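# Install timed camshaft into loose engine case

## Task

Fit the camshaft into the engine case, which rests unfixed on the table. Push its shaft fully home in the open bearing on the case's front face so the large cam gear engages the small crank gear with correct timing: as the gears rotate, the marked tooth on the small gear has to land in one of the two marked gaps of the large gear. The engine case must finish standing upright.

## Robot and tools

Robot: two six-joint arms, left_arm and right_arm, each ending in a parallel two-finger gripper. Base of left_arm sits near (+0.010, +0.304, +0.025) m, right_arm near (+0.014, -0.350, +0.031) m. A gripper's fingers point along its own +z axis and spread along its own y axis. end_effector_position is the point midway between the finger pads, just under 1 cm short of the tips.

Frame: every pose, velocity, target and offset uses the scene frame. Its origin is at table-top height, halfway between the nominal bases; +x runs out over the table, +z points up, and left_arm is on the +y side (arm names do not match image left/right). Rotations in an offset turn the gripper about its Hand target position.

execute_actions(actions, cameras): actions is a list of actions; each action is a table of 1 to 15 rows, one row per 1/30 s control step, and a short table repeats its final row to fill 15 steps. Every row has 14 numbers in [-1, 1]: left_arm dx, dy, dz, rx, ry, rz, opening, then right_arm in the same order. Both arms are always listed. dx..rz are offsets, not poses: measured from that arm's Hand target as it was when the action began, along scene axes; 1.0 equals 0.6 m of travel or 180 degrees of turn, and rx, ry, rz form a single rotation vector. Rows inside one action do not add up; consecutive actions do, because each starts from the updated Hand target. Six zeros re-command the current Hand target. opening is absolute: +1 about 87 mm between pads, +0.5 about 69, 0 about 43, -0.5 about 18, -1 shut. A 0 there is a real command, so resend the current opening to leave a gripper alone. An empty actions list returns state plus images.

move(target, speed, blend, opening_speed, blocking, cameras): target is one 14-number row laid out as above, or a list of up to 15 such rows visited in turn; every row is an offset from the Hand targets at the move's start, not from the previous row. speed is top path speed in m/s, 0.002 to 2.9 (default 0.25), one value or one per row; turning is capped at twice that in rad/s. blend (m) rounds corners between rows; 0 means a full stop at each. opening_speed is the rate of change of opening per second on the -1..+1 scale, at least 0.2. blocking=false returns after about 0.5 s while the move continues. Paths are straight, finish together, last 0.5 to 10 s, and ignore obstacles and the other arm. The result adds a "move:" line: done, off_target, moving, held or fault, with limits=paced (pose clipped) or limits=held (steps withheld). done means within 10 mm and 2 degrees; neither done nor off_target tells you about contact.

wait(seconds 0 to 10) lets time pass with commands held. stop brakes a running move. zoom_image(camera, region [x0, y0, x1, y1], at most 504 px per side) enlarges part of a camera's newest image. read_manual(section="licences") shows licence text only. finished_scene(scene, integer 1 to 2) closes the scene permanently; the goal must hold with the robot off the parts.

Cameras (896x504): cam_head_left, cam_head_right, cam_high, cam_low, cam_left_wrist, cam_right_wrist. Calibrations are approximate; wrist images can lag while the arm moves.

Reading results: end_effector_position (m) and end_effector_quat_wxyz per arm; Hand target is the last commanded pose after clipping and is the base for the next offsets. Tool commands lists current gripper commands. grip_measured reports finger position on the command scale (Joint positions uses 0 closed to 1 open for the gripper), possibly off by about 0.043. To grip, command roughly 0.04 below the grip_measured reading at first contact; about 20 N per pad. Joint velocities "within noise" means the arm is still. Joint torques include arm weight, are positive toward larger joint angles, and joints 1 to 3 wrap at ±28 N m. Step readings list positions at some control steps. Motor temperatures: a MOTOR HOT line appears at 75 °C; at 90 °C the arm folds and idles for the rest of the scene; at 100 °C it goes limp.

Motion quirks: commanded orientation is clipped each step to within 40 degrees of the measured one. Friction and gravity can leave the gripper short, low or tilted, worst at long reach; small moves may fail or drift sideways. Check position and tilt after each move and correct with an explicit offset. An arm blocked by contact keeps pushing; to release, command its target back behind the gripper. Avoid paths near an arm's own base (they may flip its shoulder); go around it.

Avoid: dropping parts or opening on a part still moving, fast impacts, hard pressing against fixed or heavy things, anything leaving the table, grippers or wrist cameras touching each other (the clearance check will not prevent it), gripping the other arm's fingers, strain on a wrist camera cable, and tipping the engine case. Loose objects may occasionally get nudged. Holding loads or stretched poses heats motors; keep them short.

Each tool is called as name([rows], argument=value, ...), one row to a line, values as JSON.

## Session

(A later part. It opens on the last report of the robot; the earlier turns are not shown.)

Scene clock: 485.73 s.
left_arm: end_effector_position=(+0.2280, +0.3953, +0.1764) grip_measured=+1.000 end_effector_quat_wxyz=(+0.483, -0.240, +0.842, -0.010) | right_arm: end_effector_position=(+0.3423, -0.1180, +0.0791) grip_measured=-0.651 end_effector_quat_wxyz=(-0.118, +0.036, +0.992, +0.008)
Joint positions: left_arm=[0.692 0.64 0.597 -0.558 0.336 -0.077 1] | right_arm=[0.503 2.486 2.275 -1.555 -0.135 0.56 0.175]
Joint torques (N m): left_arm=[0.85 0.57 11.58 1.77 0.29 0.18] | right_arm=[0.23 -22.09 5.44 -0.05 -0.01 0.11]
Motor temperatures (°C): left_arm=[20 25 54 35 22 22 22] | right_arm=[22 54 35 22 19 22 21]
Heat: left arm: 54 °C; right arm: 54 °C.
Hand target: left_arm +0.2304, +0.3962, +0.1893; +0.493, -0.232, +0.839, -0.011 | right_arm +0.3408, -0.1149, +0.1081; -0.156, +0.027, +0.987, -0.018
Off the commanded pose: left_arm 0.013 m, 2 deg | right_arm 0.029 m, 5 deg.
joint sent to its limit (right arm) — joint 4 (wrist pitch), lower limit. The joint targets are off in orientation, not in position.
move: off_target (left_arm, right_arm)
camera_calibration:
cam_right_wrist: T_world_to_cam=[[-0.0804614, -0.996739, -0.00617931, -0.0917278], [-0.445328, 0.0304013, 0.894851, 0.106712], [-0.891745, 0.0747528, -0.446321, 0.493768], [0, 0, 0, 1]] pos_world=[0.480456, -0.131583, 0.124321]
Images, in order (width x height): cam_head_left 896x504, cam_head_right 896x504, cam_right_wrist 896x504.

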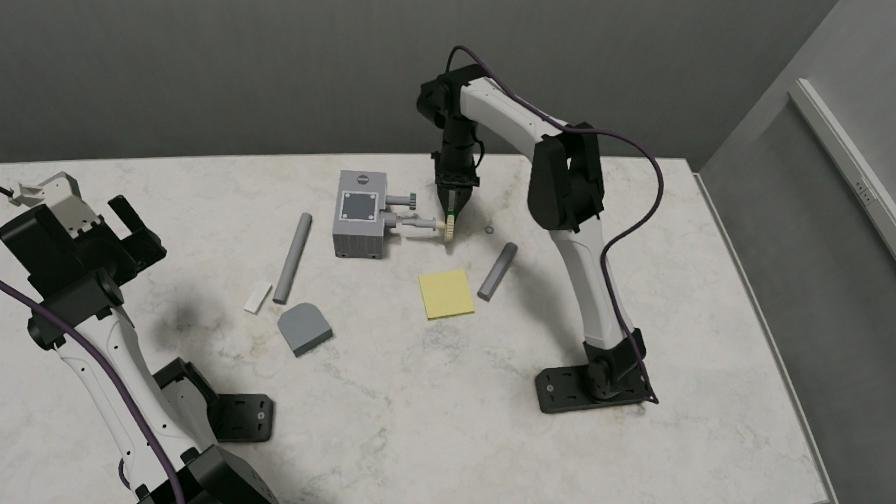

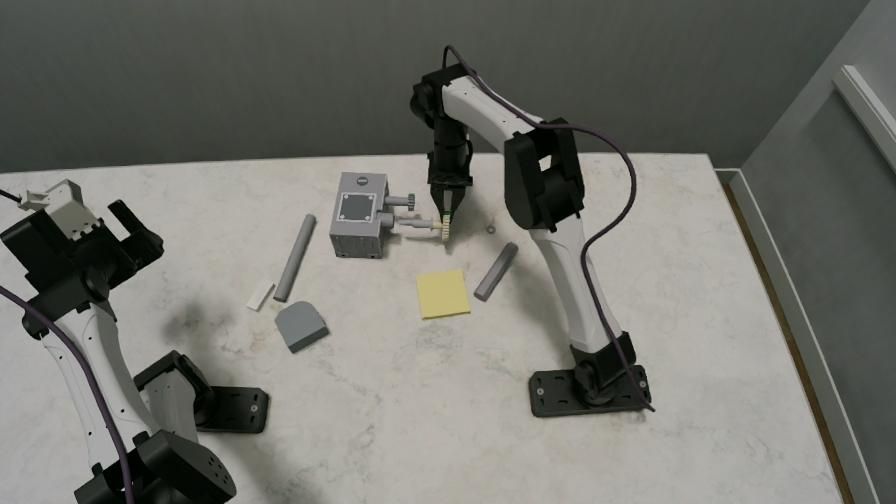

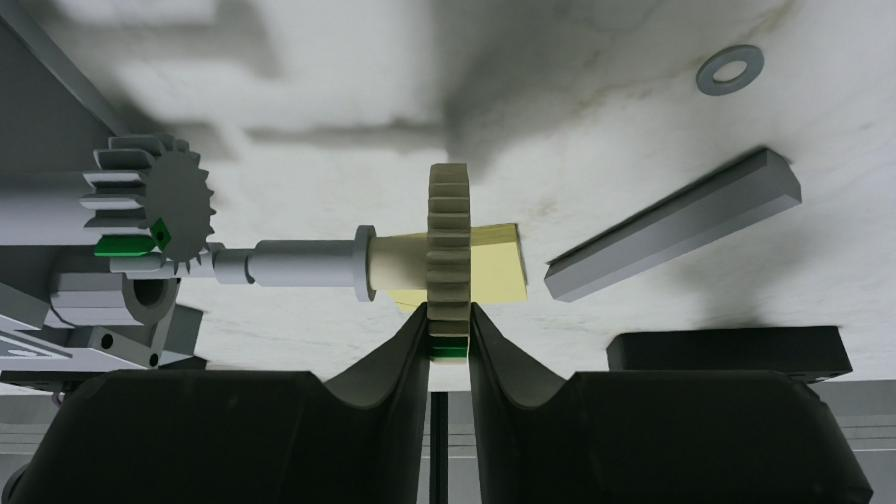

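move(target=[0,0,0,0,0,0,1,-0.004,0,0.017,0,0,0.008,-0.85], speed=0.08, cameras=["cam_right_wrist","cam_head_left"])

zoom_image(camera="cam_head_left", region=[370, 180, 470, 250])

zoom_image(camera="cam_right_wrist", region=[0, 130, 400, 380])

Scene clock: 498.00 s.
left_arm: end_effector_position=(+0.2280, +0.3953, +0.1764) grip_measured=+1.000 end_effector_quat_wxyz=(+0.483, -0.240, +0.842, -0.010) | right_arm: end_effector_position=(+0.3403, -0.1167, +0.0887) grip_measured=-0.651 end_effector_quat_wxyz=(-0.110, +0.032, +0.993, +0.013)
Joint positions: left_arm=[0.692 0.64 0.597 -0.558 0.336 -0.077 1] | right_arm=[0.508 2.455 2.262 -1.555 -0.135 0.56 0.175]
Joint torques (N m): left_arm=[0.91 0.57 11.54 1.77 0.29 0.18] | right_arm=[0.27 -22.12 5.64 -0.01 0.01 -0.02]
Motor temperatures (°C): left_arm=[20 25 54 35 22 22 22] | right_arm=[22 68 34 22 19 22 21]
Heat: left arm: 54 °C; right arm: 68 °C.
Hand target: left_arm +0.2304, +0.3962, +0.1893; +0.493, -0.232, +0.839, -0.011 | right_arm +0.3384, -0.1149, +0.1183; -0.156, +0.015, +0.987, -0.020
Off the commanded pose: left_arm 0.013 m, 2 deg | right_arm 0.030 m, 7 deg.
joint sent to its limit (right arm) — joint 4 (wrist pitch), lower limit. The joint targets are off in orientation, not in position.
move: off_target (left_arm, right_arm)
camera_calibration:
cam_right_wrist: T_world_to_cam=[[-0.0749498, -0.997051, -0.0164818, -0.0915416], [-0.46009, 0.0199123, 0.887649, 0.101701], [-0.884703, 0.0741122, -0.460225, 0.494919], [0, 0, 0, 1]] pos_world=[0.477787, -0.129976, 0.135991]
Images, in order (width x height): cam_head_left 896x504, cam_right_wrist 896x504.

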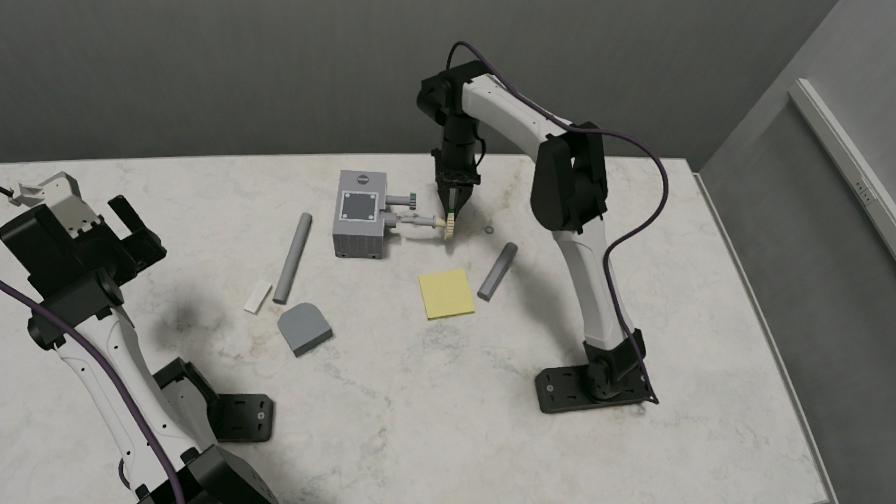

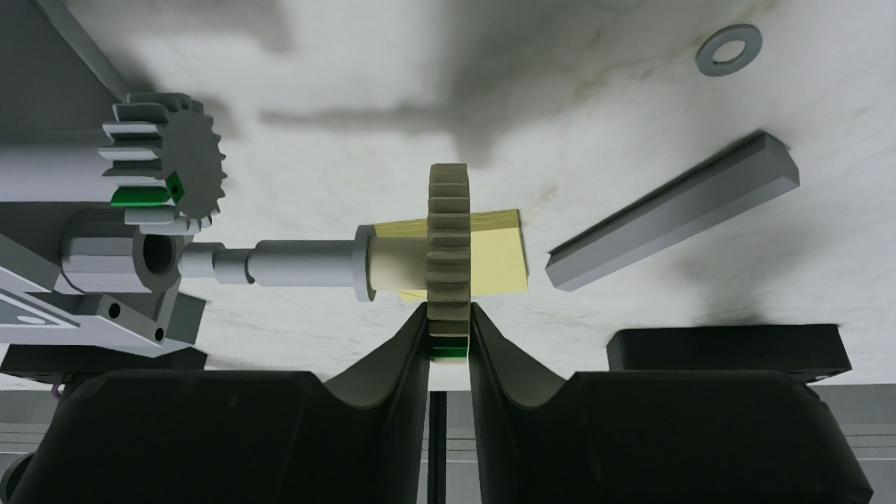

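Scaled by 5.040.

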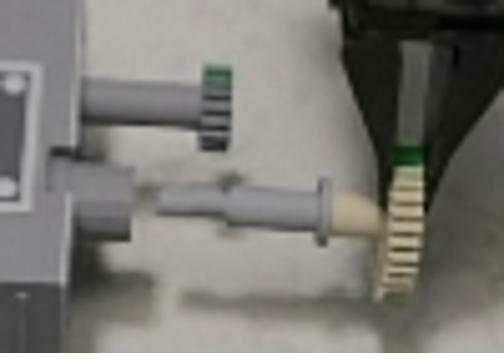

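Scaled by 1.260.

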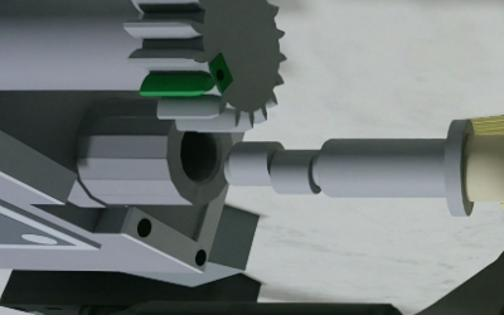

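move(target=[0,0,0,0,0,0,1,-0.004,0,-0.035,0,0,0.006,-0.85], speed=0.1, cameras=["cam_right_wrist","cam_head_left"])

zoom_image(camera="cam_head_left", region=[370, 180, 470, 250])

Scene clock: 509.77 s.
left_arm: end_effector_position=(+0.2280, +0.3953, +0.1764) grip_measured=+1.000 end_effector_quat_wxyz=(+0.483, -0.240, +0.842, -0.010) | right_arm: end_effector_position=(+0.3388, -0.1156, +0.0883) grip_measured=-0.651 end_effector_quat_wxyz=(-0.109, +0.023, +0.994, +0.010)
Joint positions: left_arm=[0.692 0.64 0.597 -0.558 0.336 -0.077 1] | right_arm=[0.516 2.455 2.262 -1.555 -0.128 0.549 0.175]
Joint torques (N m): left_arm=[0.9 0.64 11.51 1.76 0.3 0.18] | right_arm=[0.24 -16.96 5.87 -0.01 0.03 -0.11]
Motor temperatures (°C): left_arm=[20 25 54 35 22 22 22] | right_arm=[22 68 33 22 19 22 21]
Heat: left arm: 54 °C; right arm: 68 °C.
Hand target: left_arm +0.2304, +0.3962, +0.1893; +0.493, -0.232, +0.839, -0.011 | right_arm +0.3360, -0.1149, +0.0973; -0.156, +0.006, +0.988, -0.022
Off the commanded pose: left_arm 0.013 m, 2 deg | right_arm 0.009 m, 7 deg.
joint sent to its limit (right arm) — joint 4 (wrist pitch), lower limit. The joint targets are off in orientation, not in position.
move: off_target (left_arm, right_arm)
camera_calibration:
cam_right_wrist: T_world_to_cam=[[-0.0548782, -0.998409, -0.0129538, -0.0978807], [-0.463305, 0.0139694, 0.886089, 0.101901], [-0.884498, 0.0546285, -0.463335, 0.491351], [0, 0, 0, 1]] pos_world=[0.476439, -0.12599, 0.136098]
Images, in order (width x height): cam_head_left 896x504, cam_right_wrist 896x504.

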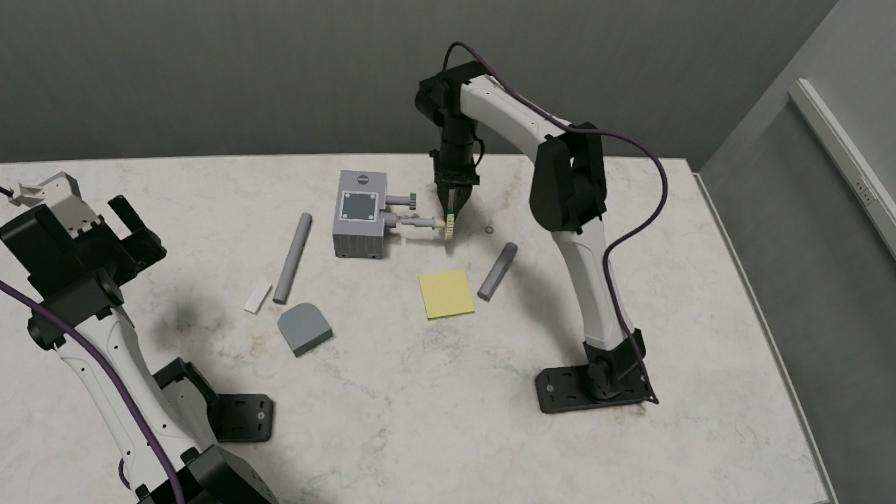

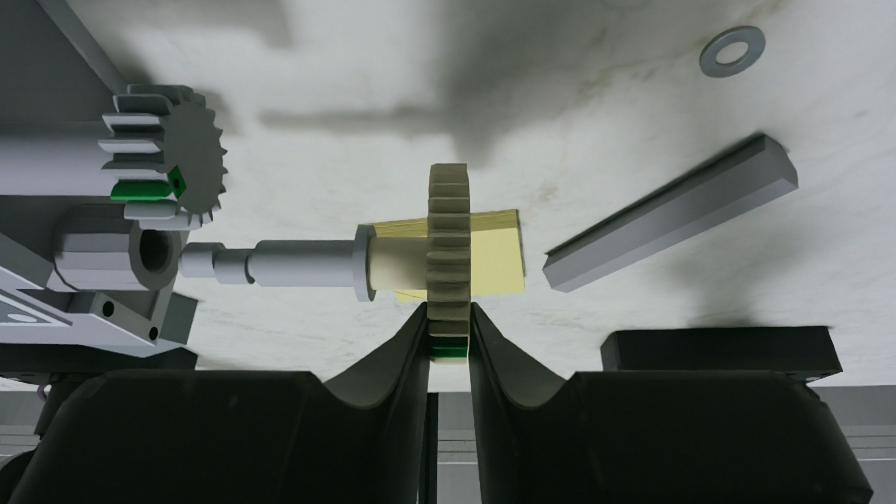

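Scaled by 5.040.

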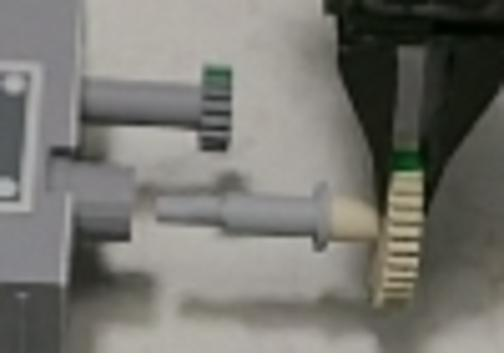

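move(target=[0,0,0,0,0,0,1,0.006,0,-0.022,0,0,0,-0.85], speed=0.1, cameras=["cam_right_wrist","cam_head_left"])

zoom_image(camera="cam_head_left", region=[370, 180, 470, 250])

Scene clock: 518.57 s.
left_arm: end_effector_position=(+0.2280, +0.3953, +0.1764) grip_measured=+1.000 end_effector_quat_wxyz=(+0.483, -0.240, +0.842, -0.010) | right_arm: end_effector_position=(+0.3384, -0.1167, +0.0832) grip_measured=-0.651 end_effector_quat_wxyz=(-0.113, +0.019, +0.993, +0.006)
Joint positions: left_arm=[0.692 0.64 0.597 -0.558 0.336 -0.077 1] | right_arm=[0.516 2.469 2.262 -1.555 -0.125 0.542 0.175]
Joint torques (N m): left_arm=[0.81 0.59 11.52 1.77 0.29 0.17] | right_arm=[0.03 -13.81 8.28 -0.04 0.04 -0.11]
Motor temperatures (°C): left_arm=[20 25 54 35 22 22 22] | right_arm=[22 67 33 22 19 22 21]
Heat: left arm: 54 °C; right arm: 67 °C.
Hand target: left_arm +0.2304, +0.3962, +0.1893; +0.493, -0.232, +0.839, -0.011 | right_arm +0.3396, -0.1149, +0.0841; -0.156, +0.006, +0.988, -0.022
Off the commanded pose: left_arm 0.013 m, 2 deg | right_arm 0.002 m, 6 deg.
joint sent to its limit (right arm) — joint 4 (wrist pitch), lower limit. The joint targets are off in orientation, not in position.
move: off_target (left_arm, right_arm)
camera_calibration:
cam_right_wrist: T_world_to_cam=[[-0.0476994, -0.99885, -0.00482143, -0.102201], [-0.45454, 0.0174076, 0.890556, 0.103362], [-0.889448, 0.0446705, -0.454848, 0.488435], [0, 0, 0, 1]] pos_world=[0.476545, -0.125702, 0.129621]
Images, in order (width x height): cam_head_left 896x504, cam_right_wrist 896x504.

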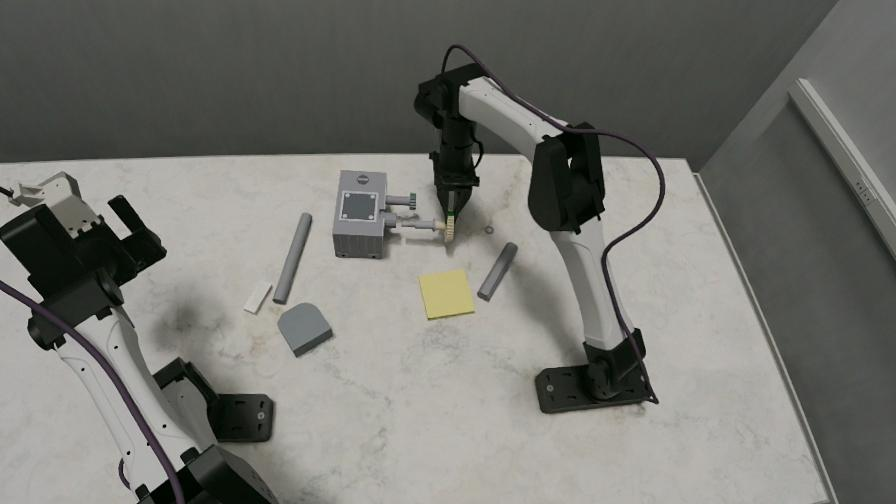

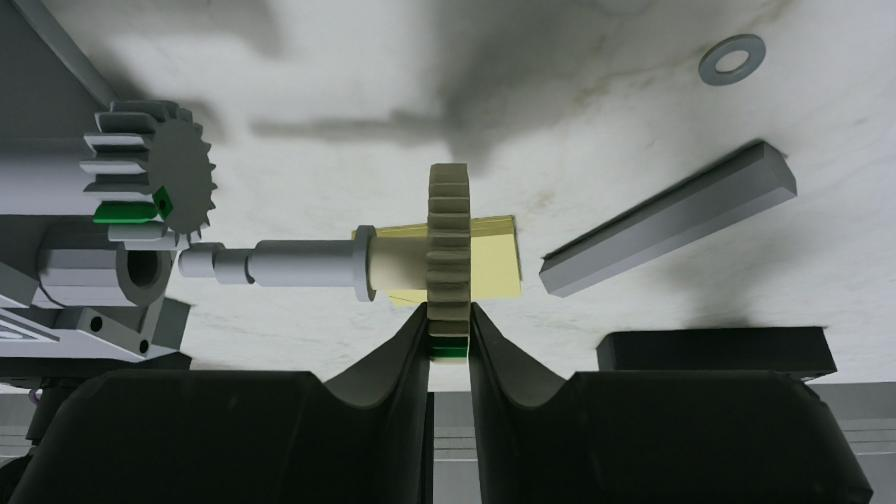

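Scaled by 5.040.

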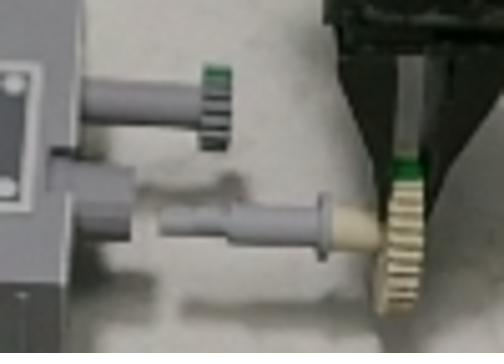

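move(target=[0,0,0,0,0,0,1,0.005,0,0.03,0,0,0,-0.85], speed=0.1, cameras=["cam_right_wrist","cam_head_left"])

zoom_image(camera="cam_head_left", region=[370, 180, 470, 250])

Scene clock: 524.23 s.
left_arm: end_effector_position=(+0.2280, +0.3953, +0.1764) grip_measured=+1.000 end_effector_quat_wxyz=(+0.483, -0.240, +0.842, -0.010) | right_arm: end_effector_position=(+0.3384, -0.1167, +0.0832) grip_measured=-0.651 end_effector_quat_wxyz=(-0.113, +0.019, +0.993, +0.006)
Joint positions: left_arm=[0.692 0.64 0.597 -0.558 0.336 -0.077 1] | right_arm=[0.516 2.469 2.262 -1.555 -0.125 0.542 0.175]
Joint torques (N m): left_arm=[0.94 0.62 11.62 1.77 0.29 0.19] | right_arm=[-0.34 -18.47 8.08 -0.03 0.01 -0.09]
Motor temperatures (°C): left_arm=[20 25 54 35 22 22 22] | right_arm=[22 66 33 22 19 22 21]
Heat: left arm: 54 °C; right arm: 66 °C.
Hand target: left_arm +0.2304, +0.3962, +0.1893; +0.493, -0.232, +0.839, -0.011 | right_arm +0.3426, -0.1149, +0.1021; -0.156, +0.006, +0.988, -0.022
Off the commanded pose: left_arm 0.013 m, 2 deg | right_arm 0.019 m, 6 deg.
joint sent to its limit (right arm) — joint 4 (wrist pitch), lower limit. The joint targets are off in orientation, not in position.
move: off_target (left_arm, right_arm)
camera_calibration:
cam_right_wrist: T_world_to_cam=[[-0.0476994, -0.99885, -0.00482143, -0.102201], [-0.45454, 0.0174076, 0.890556, 0.103362], [-0.889448, 0.0446705, -0.454848, 0.488435], [0, 0, 0, 1]] pos_world=[0.476545, -0.125702, 0.129621]
Images, in order (width x height): cam_head_left 896x504, cam_right_wrist 896x504.

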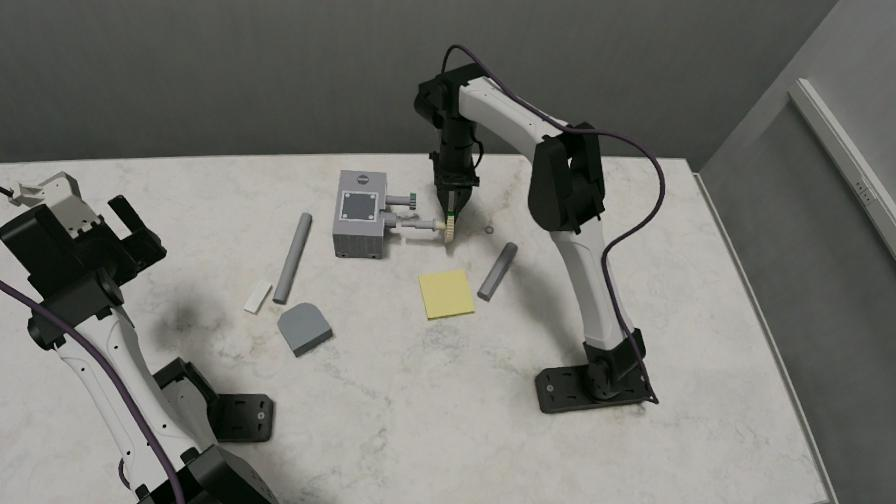

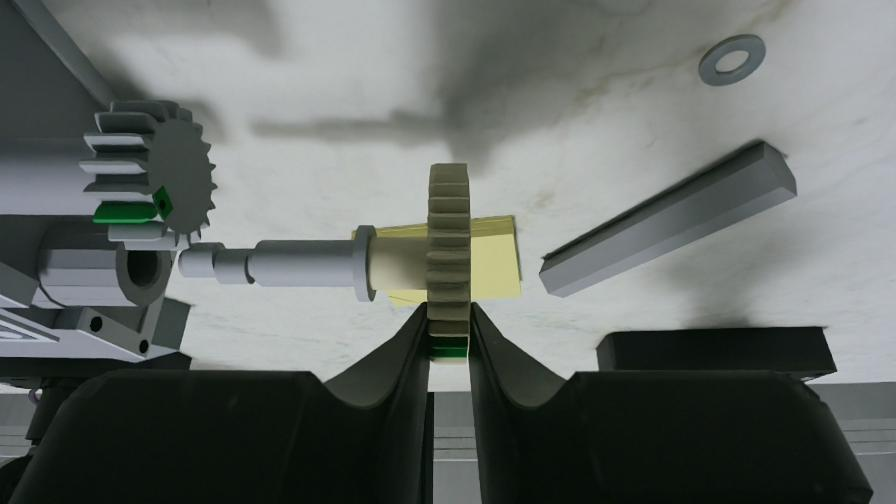

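Scaled by 5.040.

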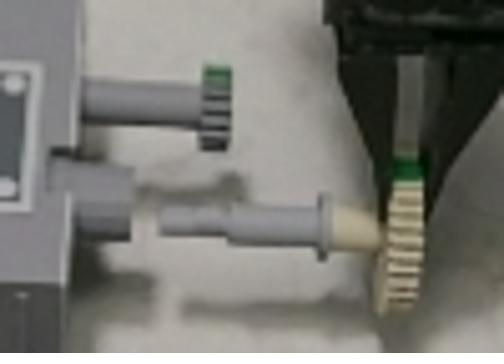

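move([
  [0,0,0,0,0,0,1,0.002,0,0.04,0,0,0,-0.85],
  [0,0,0,0,0,0,1,0.002,0,-0.0235,0,0,0,-0.85],
], speed=0.12, blend=[0.004,0], cameras=["cam_right_wrist","cam_head_left"])

zoom_image(camera="cam_head_left", region=[370, 180, 470, 250])

Scene clock: 530.40 s.
left_arm: end_effector_position=(+0.2280, +0.3953, +0.1764) grip_measured=+1.000 end_effector_quat_wxyz=(+0.483, -0.240, +0.842, -0.010) | right_arm: end_effector_position=(+0.3399, -0.1159, +0.0860) grip_measured=-0.651 end_effector_quat_wxyz=(-0.109, +0.018, +0.994, +0.008)
Joint positions: left_arm=[0.692 0.64 0.597 -0.558 0.336 -0.077 1] | right_arm=[0.516 2.464 2.268 -1.555 -0.125 0.541 0.175]
Joint torques (N m): left_arm=[0.88 0.62 11.55 1.78 0.29 0.17] | right_arm=[-0.42 -13.74 9.13 -0.03 0.01 -0.11]
Motor temperatures (°C): left_arm=[20 25 54 35 22 22 22] | right_arm=[22 68 33 22 19 22 21]
Heat: left arm: 54 °C; right arm: 68 °C.
Hand target: left_arm +0.2304, +0.3962, +0.1893; +0.493, -0.232, +0.839, -0.011 | right_arm +0.3438, -0.1149, +0.0881; -0.155, +0.006, +0.988, -0.022
Off the commanded pose: left_arm 0.013 m, 2 deg | right_arm 0.005 m, 7 deg.
joint sent to its limit (right arm) — joint 4 (wrist pitch), lower limit. The joint targets are off in orientation, not in position.
move: off_target (left_arm, right_arm)
camera_calibration:
cam_right_wrist: T_world_to_cam=[[-0.0462161, -0.99887, -0.0110948, -0.1013], [-0.463123, 0.0115844, 0.886218, 0.104038], [-0.885088, 0.0460958, -0.463135, 0.490412], [0, 0, 0, 1]] pos_world=[0.477559, -0.124996, 0.133803]
Images, in order (width x height): cam_head_left 896x504, cam_right_wrist 896x504.

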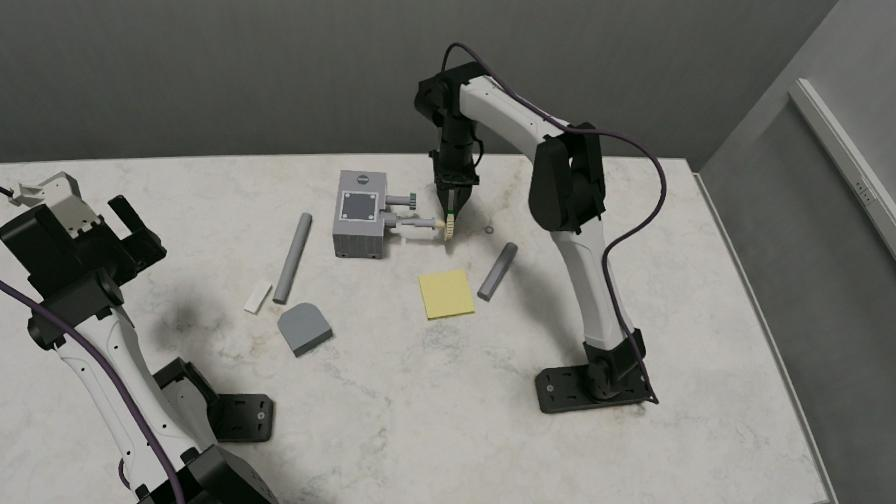

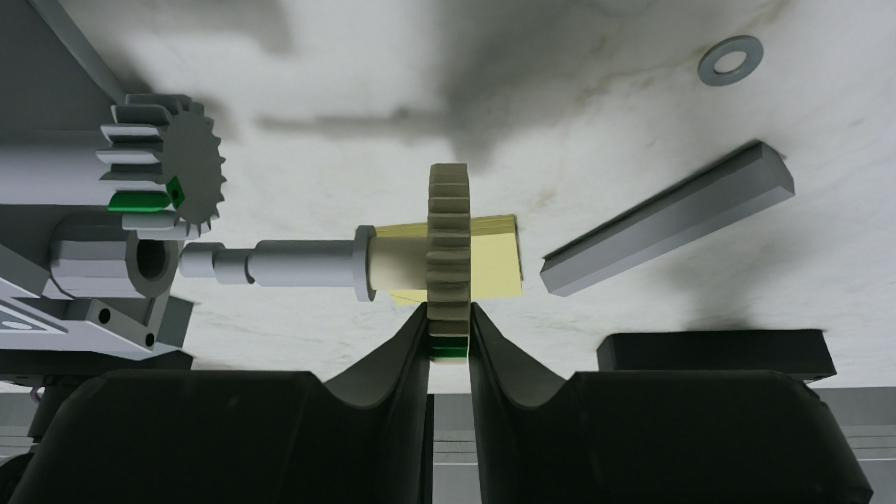

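Scaled by 5.040.

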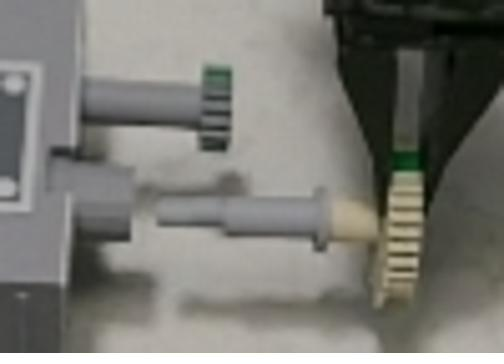

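move(target=[0,0,0,0,0,0,1,0.005,0.045,0.003,0,0,0,-0.85], speed=0.03, cameras=["cam_right_wrist","cam_head_left","cam_head_right"])

zoom_image(camera="cam_head_left", region=[370, 180, 470, 250])

zoom_image(camera="cam_right_wrist", region=[0, 80, 400, 330])

Scene clock: 542.30 s.
left_arm: end_effector_position=(+0.2280, +0.3953, +0.1764) grip_measured=+1.000 end_effector_quat_wxyz=(+0.483, -0.240, +0.842, -0.010) | right_arm: end_effector_position=(+0.3458, -0.0949, +0.0869) grip_measured=-0.651 end_effector_quat_wxyz=(-0.088, +0.013, +0.996, +0.018)
Joint positions: left_arm=[0.692 0.64 0.597 -0.558 0.336 -0.077 1] | right_arm=[0.551 2.501 2.354 -1.555 -0.124 0.567 0.175]
Joint torques (N m): left_arm=[0.85 0.62 11.6 1.78 0.29 0.17] | right_arm=[0.21 -13.98 9.43 0.09 -0.11 0.11]
Motor temperatures (°C): left_arm=[20 25 54 35 22 22 22] | right_arm=[22 67 34 22 19 22 21]
Heat: left arm: 54 °C; right arm: 67 °C.
Hand target: left_arm +0.2304, +0.3962, +0.1893; +0.493, -0.232, +0.839, -0.011 | right_arm +0.3468, -0.0878, +0.0899; -0.155, +0.006, +0.988, -0.021
Off the commanded pose: left_arm 0.013 m, 2 deg | right_arm 0.008 m, 9 deg.
joint sent to its limit (right arm) — joint 4 (wrist pitch), lower limit. The joint targets are off in orientation, not in position.
move: off_target (left_arm, right_arm)
camera_calibration:
cam_right_wrist: T_world_to_cam=[[-0.0362711, -0.998847, -0.0314349, -0.0816921], [-0.499422, -0.00912832, 0.866311, 0.118083], [-0.865599, 0.0471213, -0.498515, 0.491471], [0, 0, 0, 1]] pos_world=[0.481427, -0.103679, 0.140142]
Images, in order (width x height): cam_head_left 896x504, cam_head_right 896x504, cam_right_wrist 896x504.

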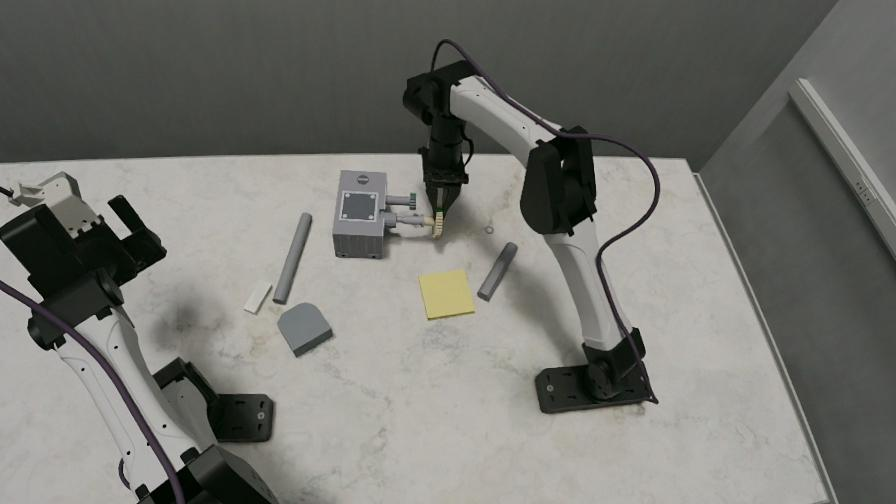

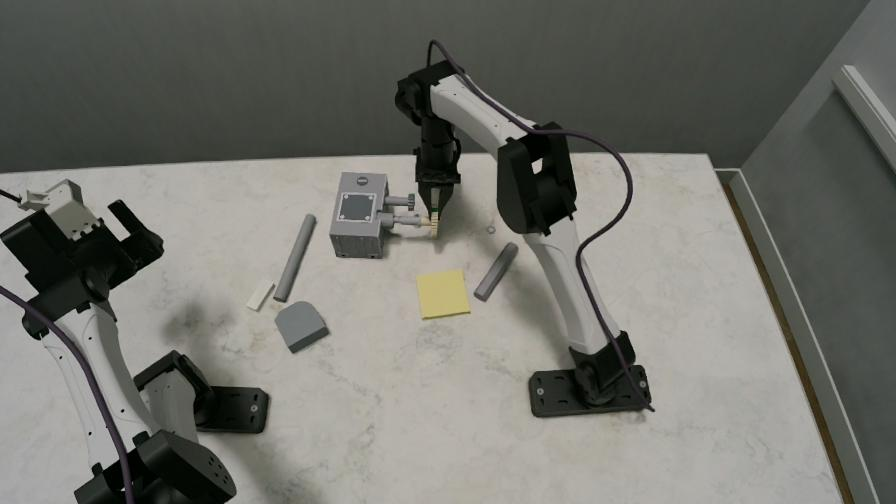

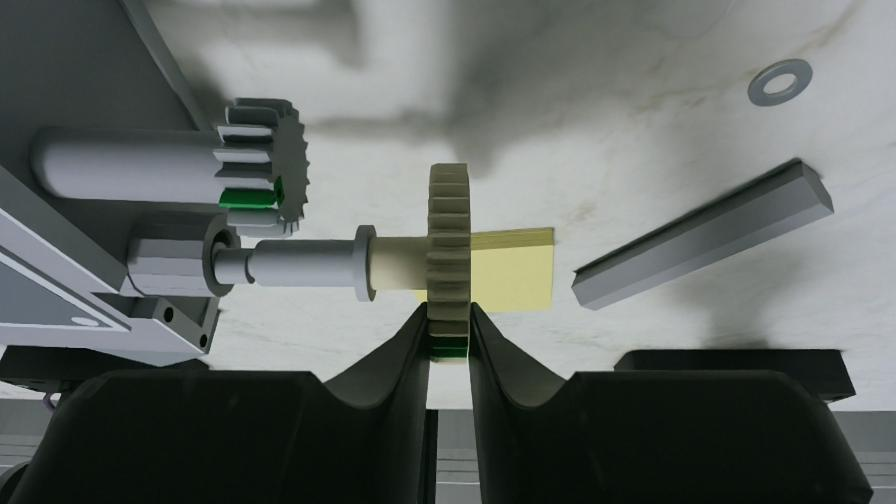

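Scaled by 5.040.

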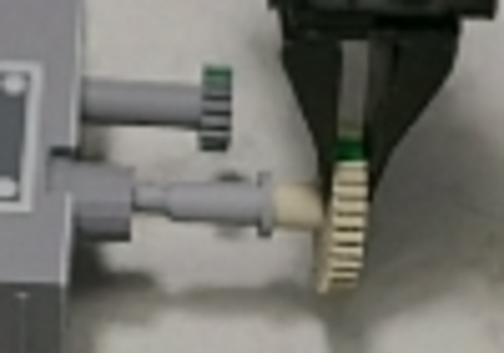

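Scaled by 1.260.

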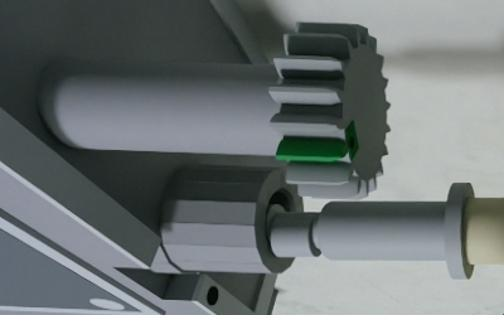

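move(target=[0,0,0,0,0,0,1,0.003,0.05,-0.002,-0.011,0,-0.004,-0.85], speed=0.04, cameras=["cam_right_wrist","cam_head_left","cam_head_right"])

zoom_image(camera="cam_head_left", region=[370, 180, 470, 250])

Scene clock: 552.70 s.
left_arm: end_effector_position=(+0.2280, +0.3953, +0.1764) grip_measured=+1.000 end_effector_quat_wxyz=(+0.483, -0.240, +0.842, -0.010) | right_arm: end_effector_position=(+0.3450, -0.0729, +0.0856) grip_measured=-0.651 end_effector_quat_wxyz=(-0.076, +0.027, +0.997, +0.011)
Joint positions: left_arm=[0.692 0.64 0.597 -0.558 0.336 -0.077 1] | right_arm=[0.597 2.553 2.453 -1.581 -0.106 0.644 0.175]
Joint torques (N m): left_arm=[0.87 0.66 11.56 1.77 0.3 0.17] | right_arm=[0.68 -14.31 9.78 0.35 -0.22 0.16]
Motor temperatures (°C): left_arm=[20 25 55 35 22 22 22] | right_arm=[22 65 35 22 19 22 21]
Heat: left arm: 55 °C; right arm: 65 °C.
Hand target: left_arm +0.2304, +0.3962, +0.1893; +0.493, -0.232, +0.839, -0.011 | right_arm +0.3485, -0.0578, +0.0887; -0.156, +0.014, +0.987, -0.038
Off the commanded pose: left_arm 0.013 m, 2 deg | right_arm 0.016 m, 11 deg.
joint read past its limit (right arm) — joint 4 (wrist pitch), lower limit.
joint sent to its limit (right arm) — joint 4 (wrist pitch), lower limit. The joint targets are off in orientation, not in position.
move: off_target (left_arm, right_arm)
camera_calibration:
cam_right_wrist: T_world_to_cam=[[-0.0633228, -0.997845, -0.0171699, -0.0516218], [-0.520737, 0.0183593, 0.85352, 0.129518], [-0.851365, 0.0629882, -0.520778, 0.487351], [0, 0, 0, 1]] pos_world=[0.47909, -0.0845858, 0.142369]
Images, in order (width x height): cam_head_left 896x504, cam_head_right 896x504, cam_right_wrist 896x504.

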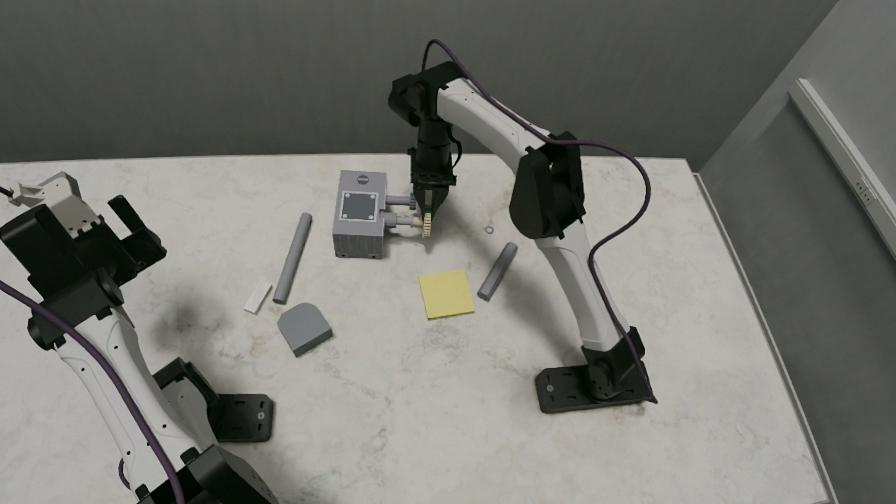

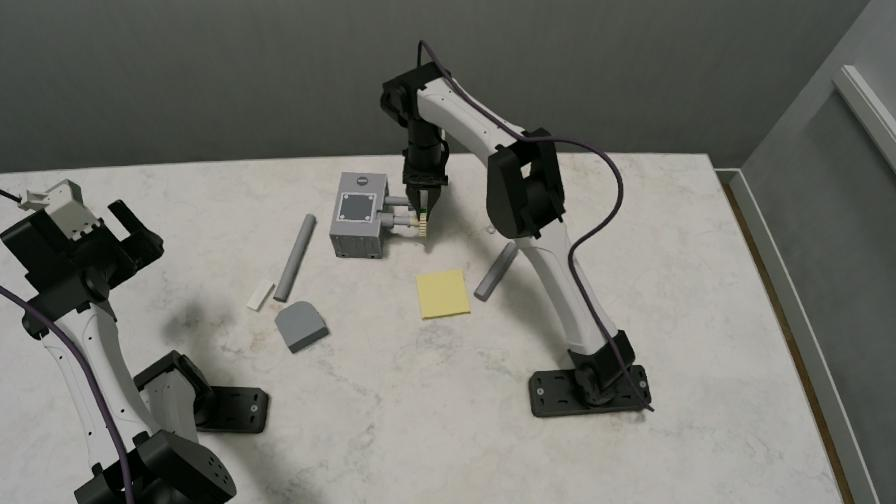

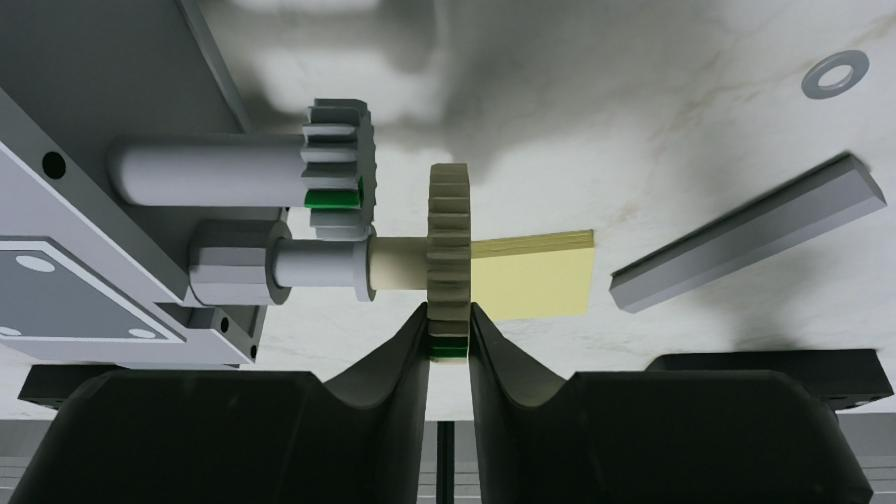

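Scaled by 5.040.

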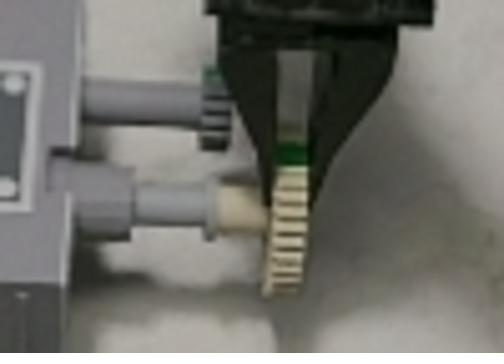

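move([
  [0,0,0,0,0,0,1,-0.005,-0.02,-0.005,0,0,0,-0.2],
  [0,0,0,0,0,0,1,0.01,-0.02,0.16,0,0,0,-0.2],
], speed=0.08, opening_speed=0.4, cameras=["cam_right_wrist","cam_head_left"])

Scene clock: 571.13 s.
left_arm: end_effector_position=(+0.2280, +0.3953, +0.1764) grip_measured=+1.000 end_effector_quat_wxyz=(+0.483, -0.240, +0.842, -0.010) | right_arm: end_effector_position=(+0.3493, -0.0726, +0.1563) grip_measured=-0.200 end_effector_quat_wxyz=(-0.021, +0.040, +0.996, +0.076)
Joint positions: left_arm=[0.692 0.64 0.597 -0.558 0.336 -0.077 1] | right_arm=[0.574 2.379 2.439 -1.578 -0.149 0.657 0.4]
Joint torques (N m): left_arm=[0.84 0.55 11.59 1.77 0.29 0.19] | right_arm=[-0.53 -20.05 7.92 0.59 -0.05 0.13]
Motor temperatures (°C): left_arm=[20 25 55 35 22 22 22] | right_arm=[22 68 36 22 19 22 21]
Heat: left arm: 55 °C; right arm: 68 °C.
Hand target: left_arm +0.2304, +0.3962, +0.1893; +0.493, -0.232, +0.839, -0.011 | right_arm +0.3545, -0.0698, +0.1847; -0.155, +0.014, +0.987, -0.038
Off the commanded pose: left_arm 0.013 m, 2 deg | right_arm 0.029 m, 20 deg.
joint read past its limit (right arm) — joint 4 (wrist pitch), lower limit.
joint sent to its limit (right arm) — joint 4 (wrist pitch), lower limit. The joint targets are off in orientation, not in position.
move: off_target (left_arm, right_arm)
camera_calibration:
cam_right_wrist: T_world_to_cam=[[-0.0907844, -0.984586, -0.149495, -0.0186458], [-0.613177, -0.0630214, 0.787428, 0.108105], [-0.784712, 0.163153, -0.598004, 0.523829], [0, 0, 0, 1]] pos_world=[0.475649, -0.0970099, 0.225339]
Images, in order (width x height): cam_head_left 896x504, cam_right_wrist 896x504.

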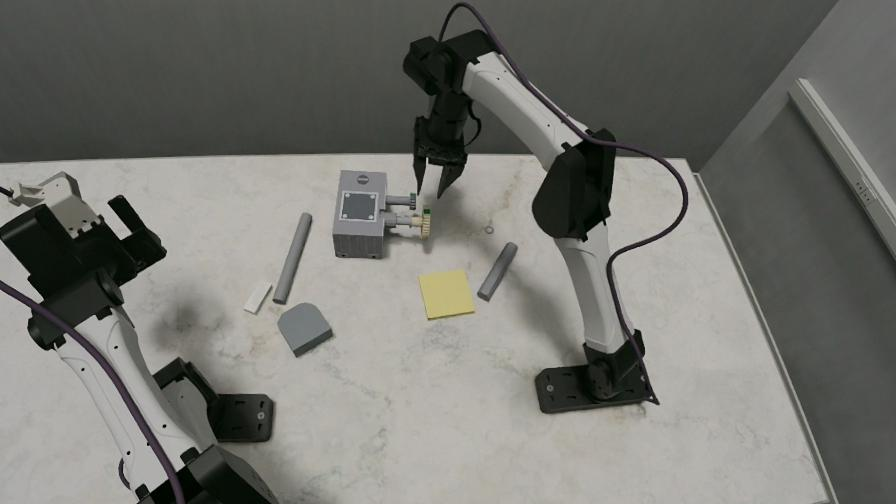

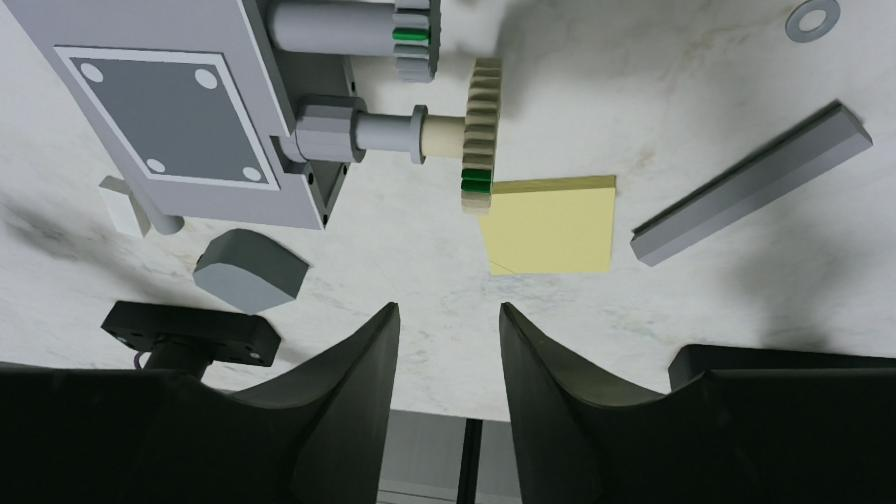

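move([
  [0,0,0,0,0,0,1,0,-0.15,0,0,0,0,-0.2],
  [0,0,0,0,0,0,1,0.02,-0.22,-0.09,0.475,-0.441,0.371,-0.2],
], speed=0.35, blend=[0.04,0], cameras=["cam_right_wrist"])

zoom_image(camera="cam_right_wrist", region=[330, 80, 590, 280])

Scene clock: 586.90 s.
left_arm: end_effector_position=(+0.2280, +0.3953, +0.1764) grip_measured=+1.000 end_effector_quat_wxyz=(+0.483, -0.240, +0.842, -0.010) | right_arm: end_effector_position=(+0.3600, -0.2007, +0.1288) grip_measured=-0.200 end_effector_quat_wxyz=(+0.505, -0.489, +0.531, +0.474)
Joint positions: left_arm=[0.692 0.64 0.597 -0.558 0.336 -0.077 1] | right_arm=[-0.071 1.962 1.148 -0.732 -1.53 -1.536 0.4]
Joint torques (N m): left_arm=[0.85 0.55 11.59 1.77 0.31 0.16] | right_arm=[-0.31 -8.59 8.02 0.35 -0.51 -0.12]
Motor temperatures (°C): left_arm=[20 25 55 35 22 22 22] | right_arm=[22 71 36 22 19 22 20]
Heat: left arm: 55 °C; right arm: 71 °C.
Hand target: left_arm +0.2304, +0.3962, +0.1893; +0.493, -0.232, +0.839, -0.011 | right_arm +0.3665, -0.2018, +0.1307; +0.486, -0.517, +0.496, +0.501
Off the commanded pose: left_arm 0.013 m, 2 deg | right_arm 0.007 m, 6 deg.
move: off_target (left_arm, right_arm)
camera_calibration:
cam_right_wrist: T_world_to_cam=[[0.997131, -0.0737125, -0.017219, -0.373721], [-0.0688049, -0.78775, -0.61214, -0.0329115], [0.0315581, 0.611568, -0.790562, 0.357599], [0, 0, 0, 1]] pos_world=[0.359099, -0.27217, 0.256122]
Images, in order (width x height): cam_right_wrist 896x504.

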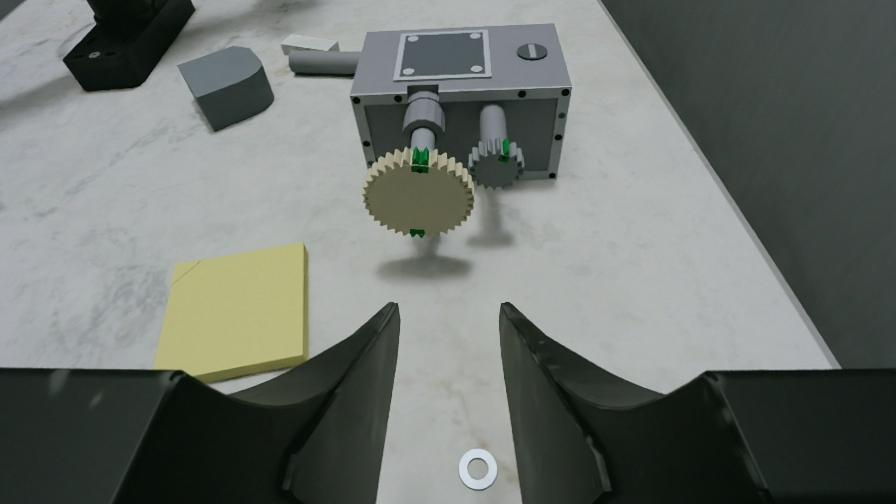

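Scaled by 1.938.

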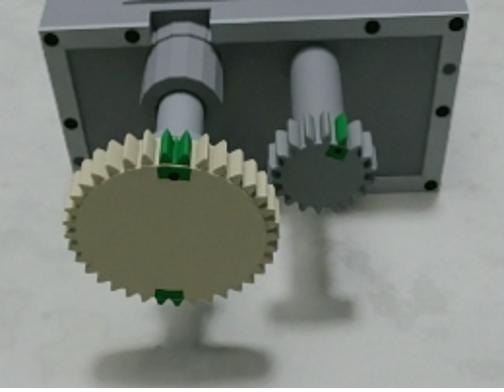

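zoom_image(camera="cam_right_wrist", region=[350, 130, 480, 245])

zoom_image(camera="cam_right_wrist", region=[460, 125, 535, 195])

Scaled by 3.877.

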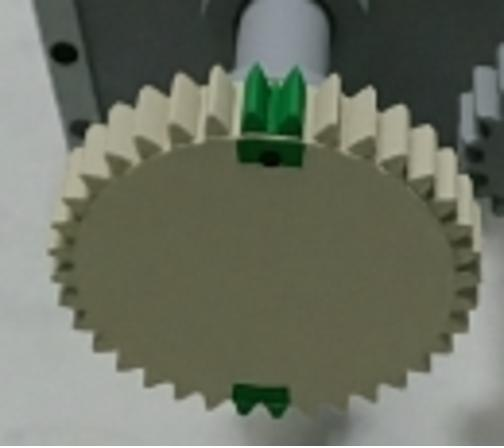

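Scaled by 6.720.

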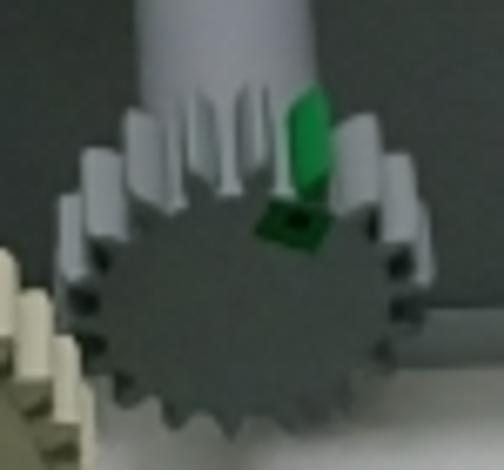

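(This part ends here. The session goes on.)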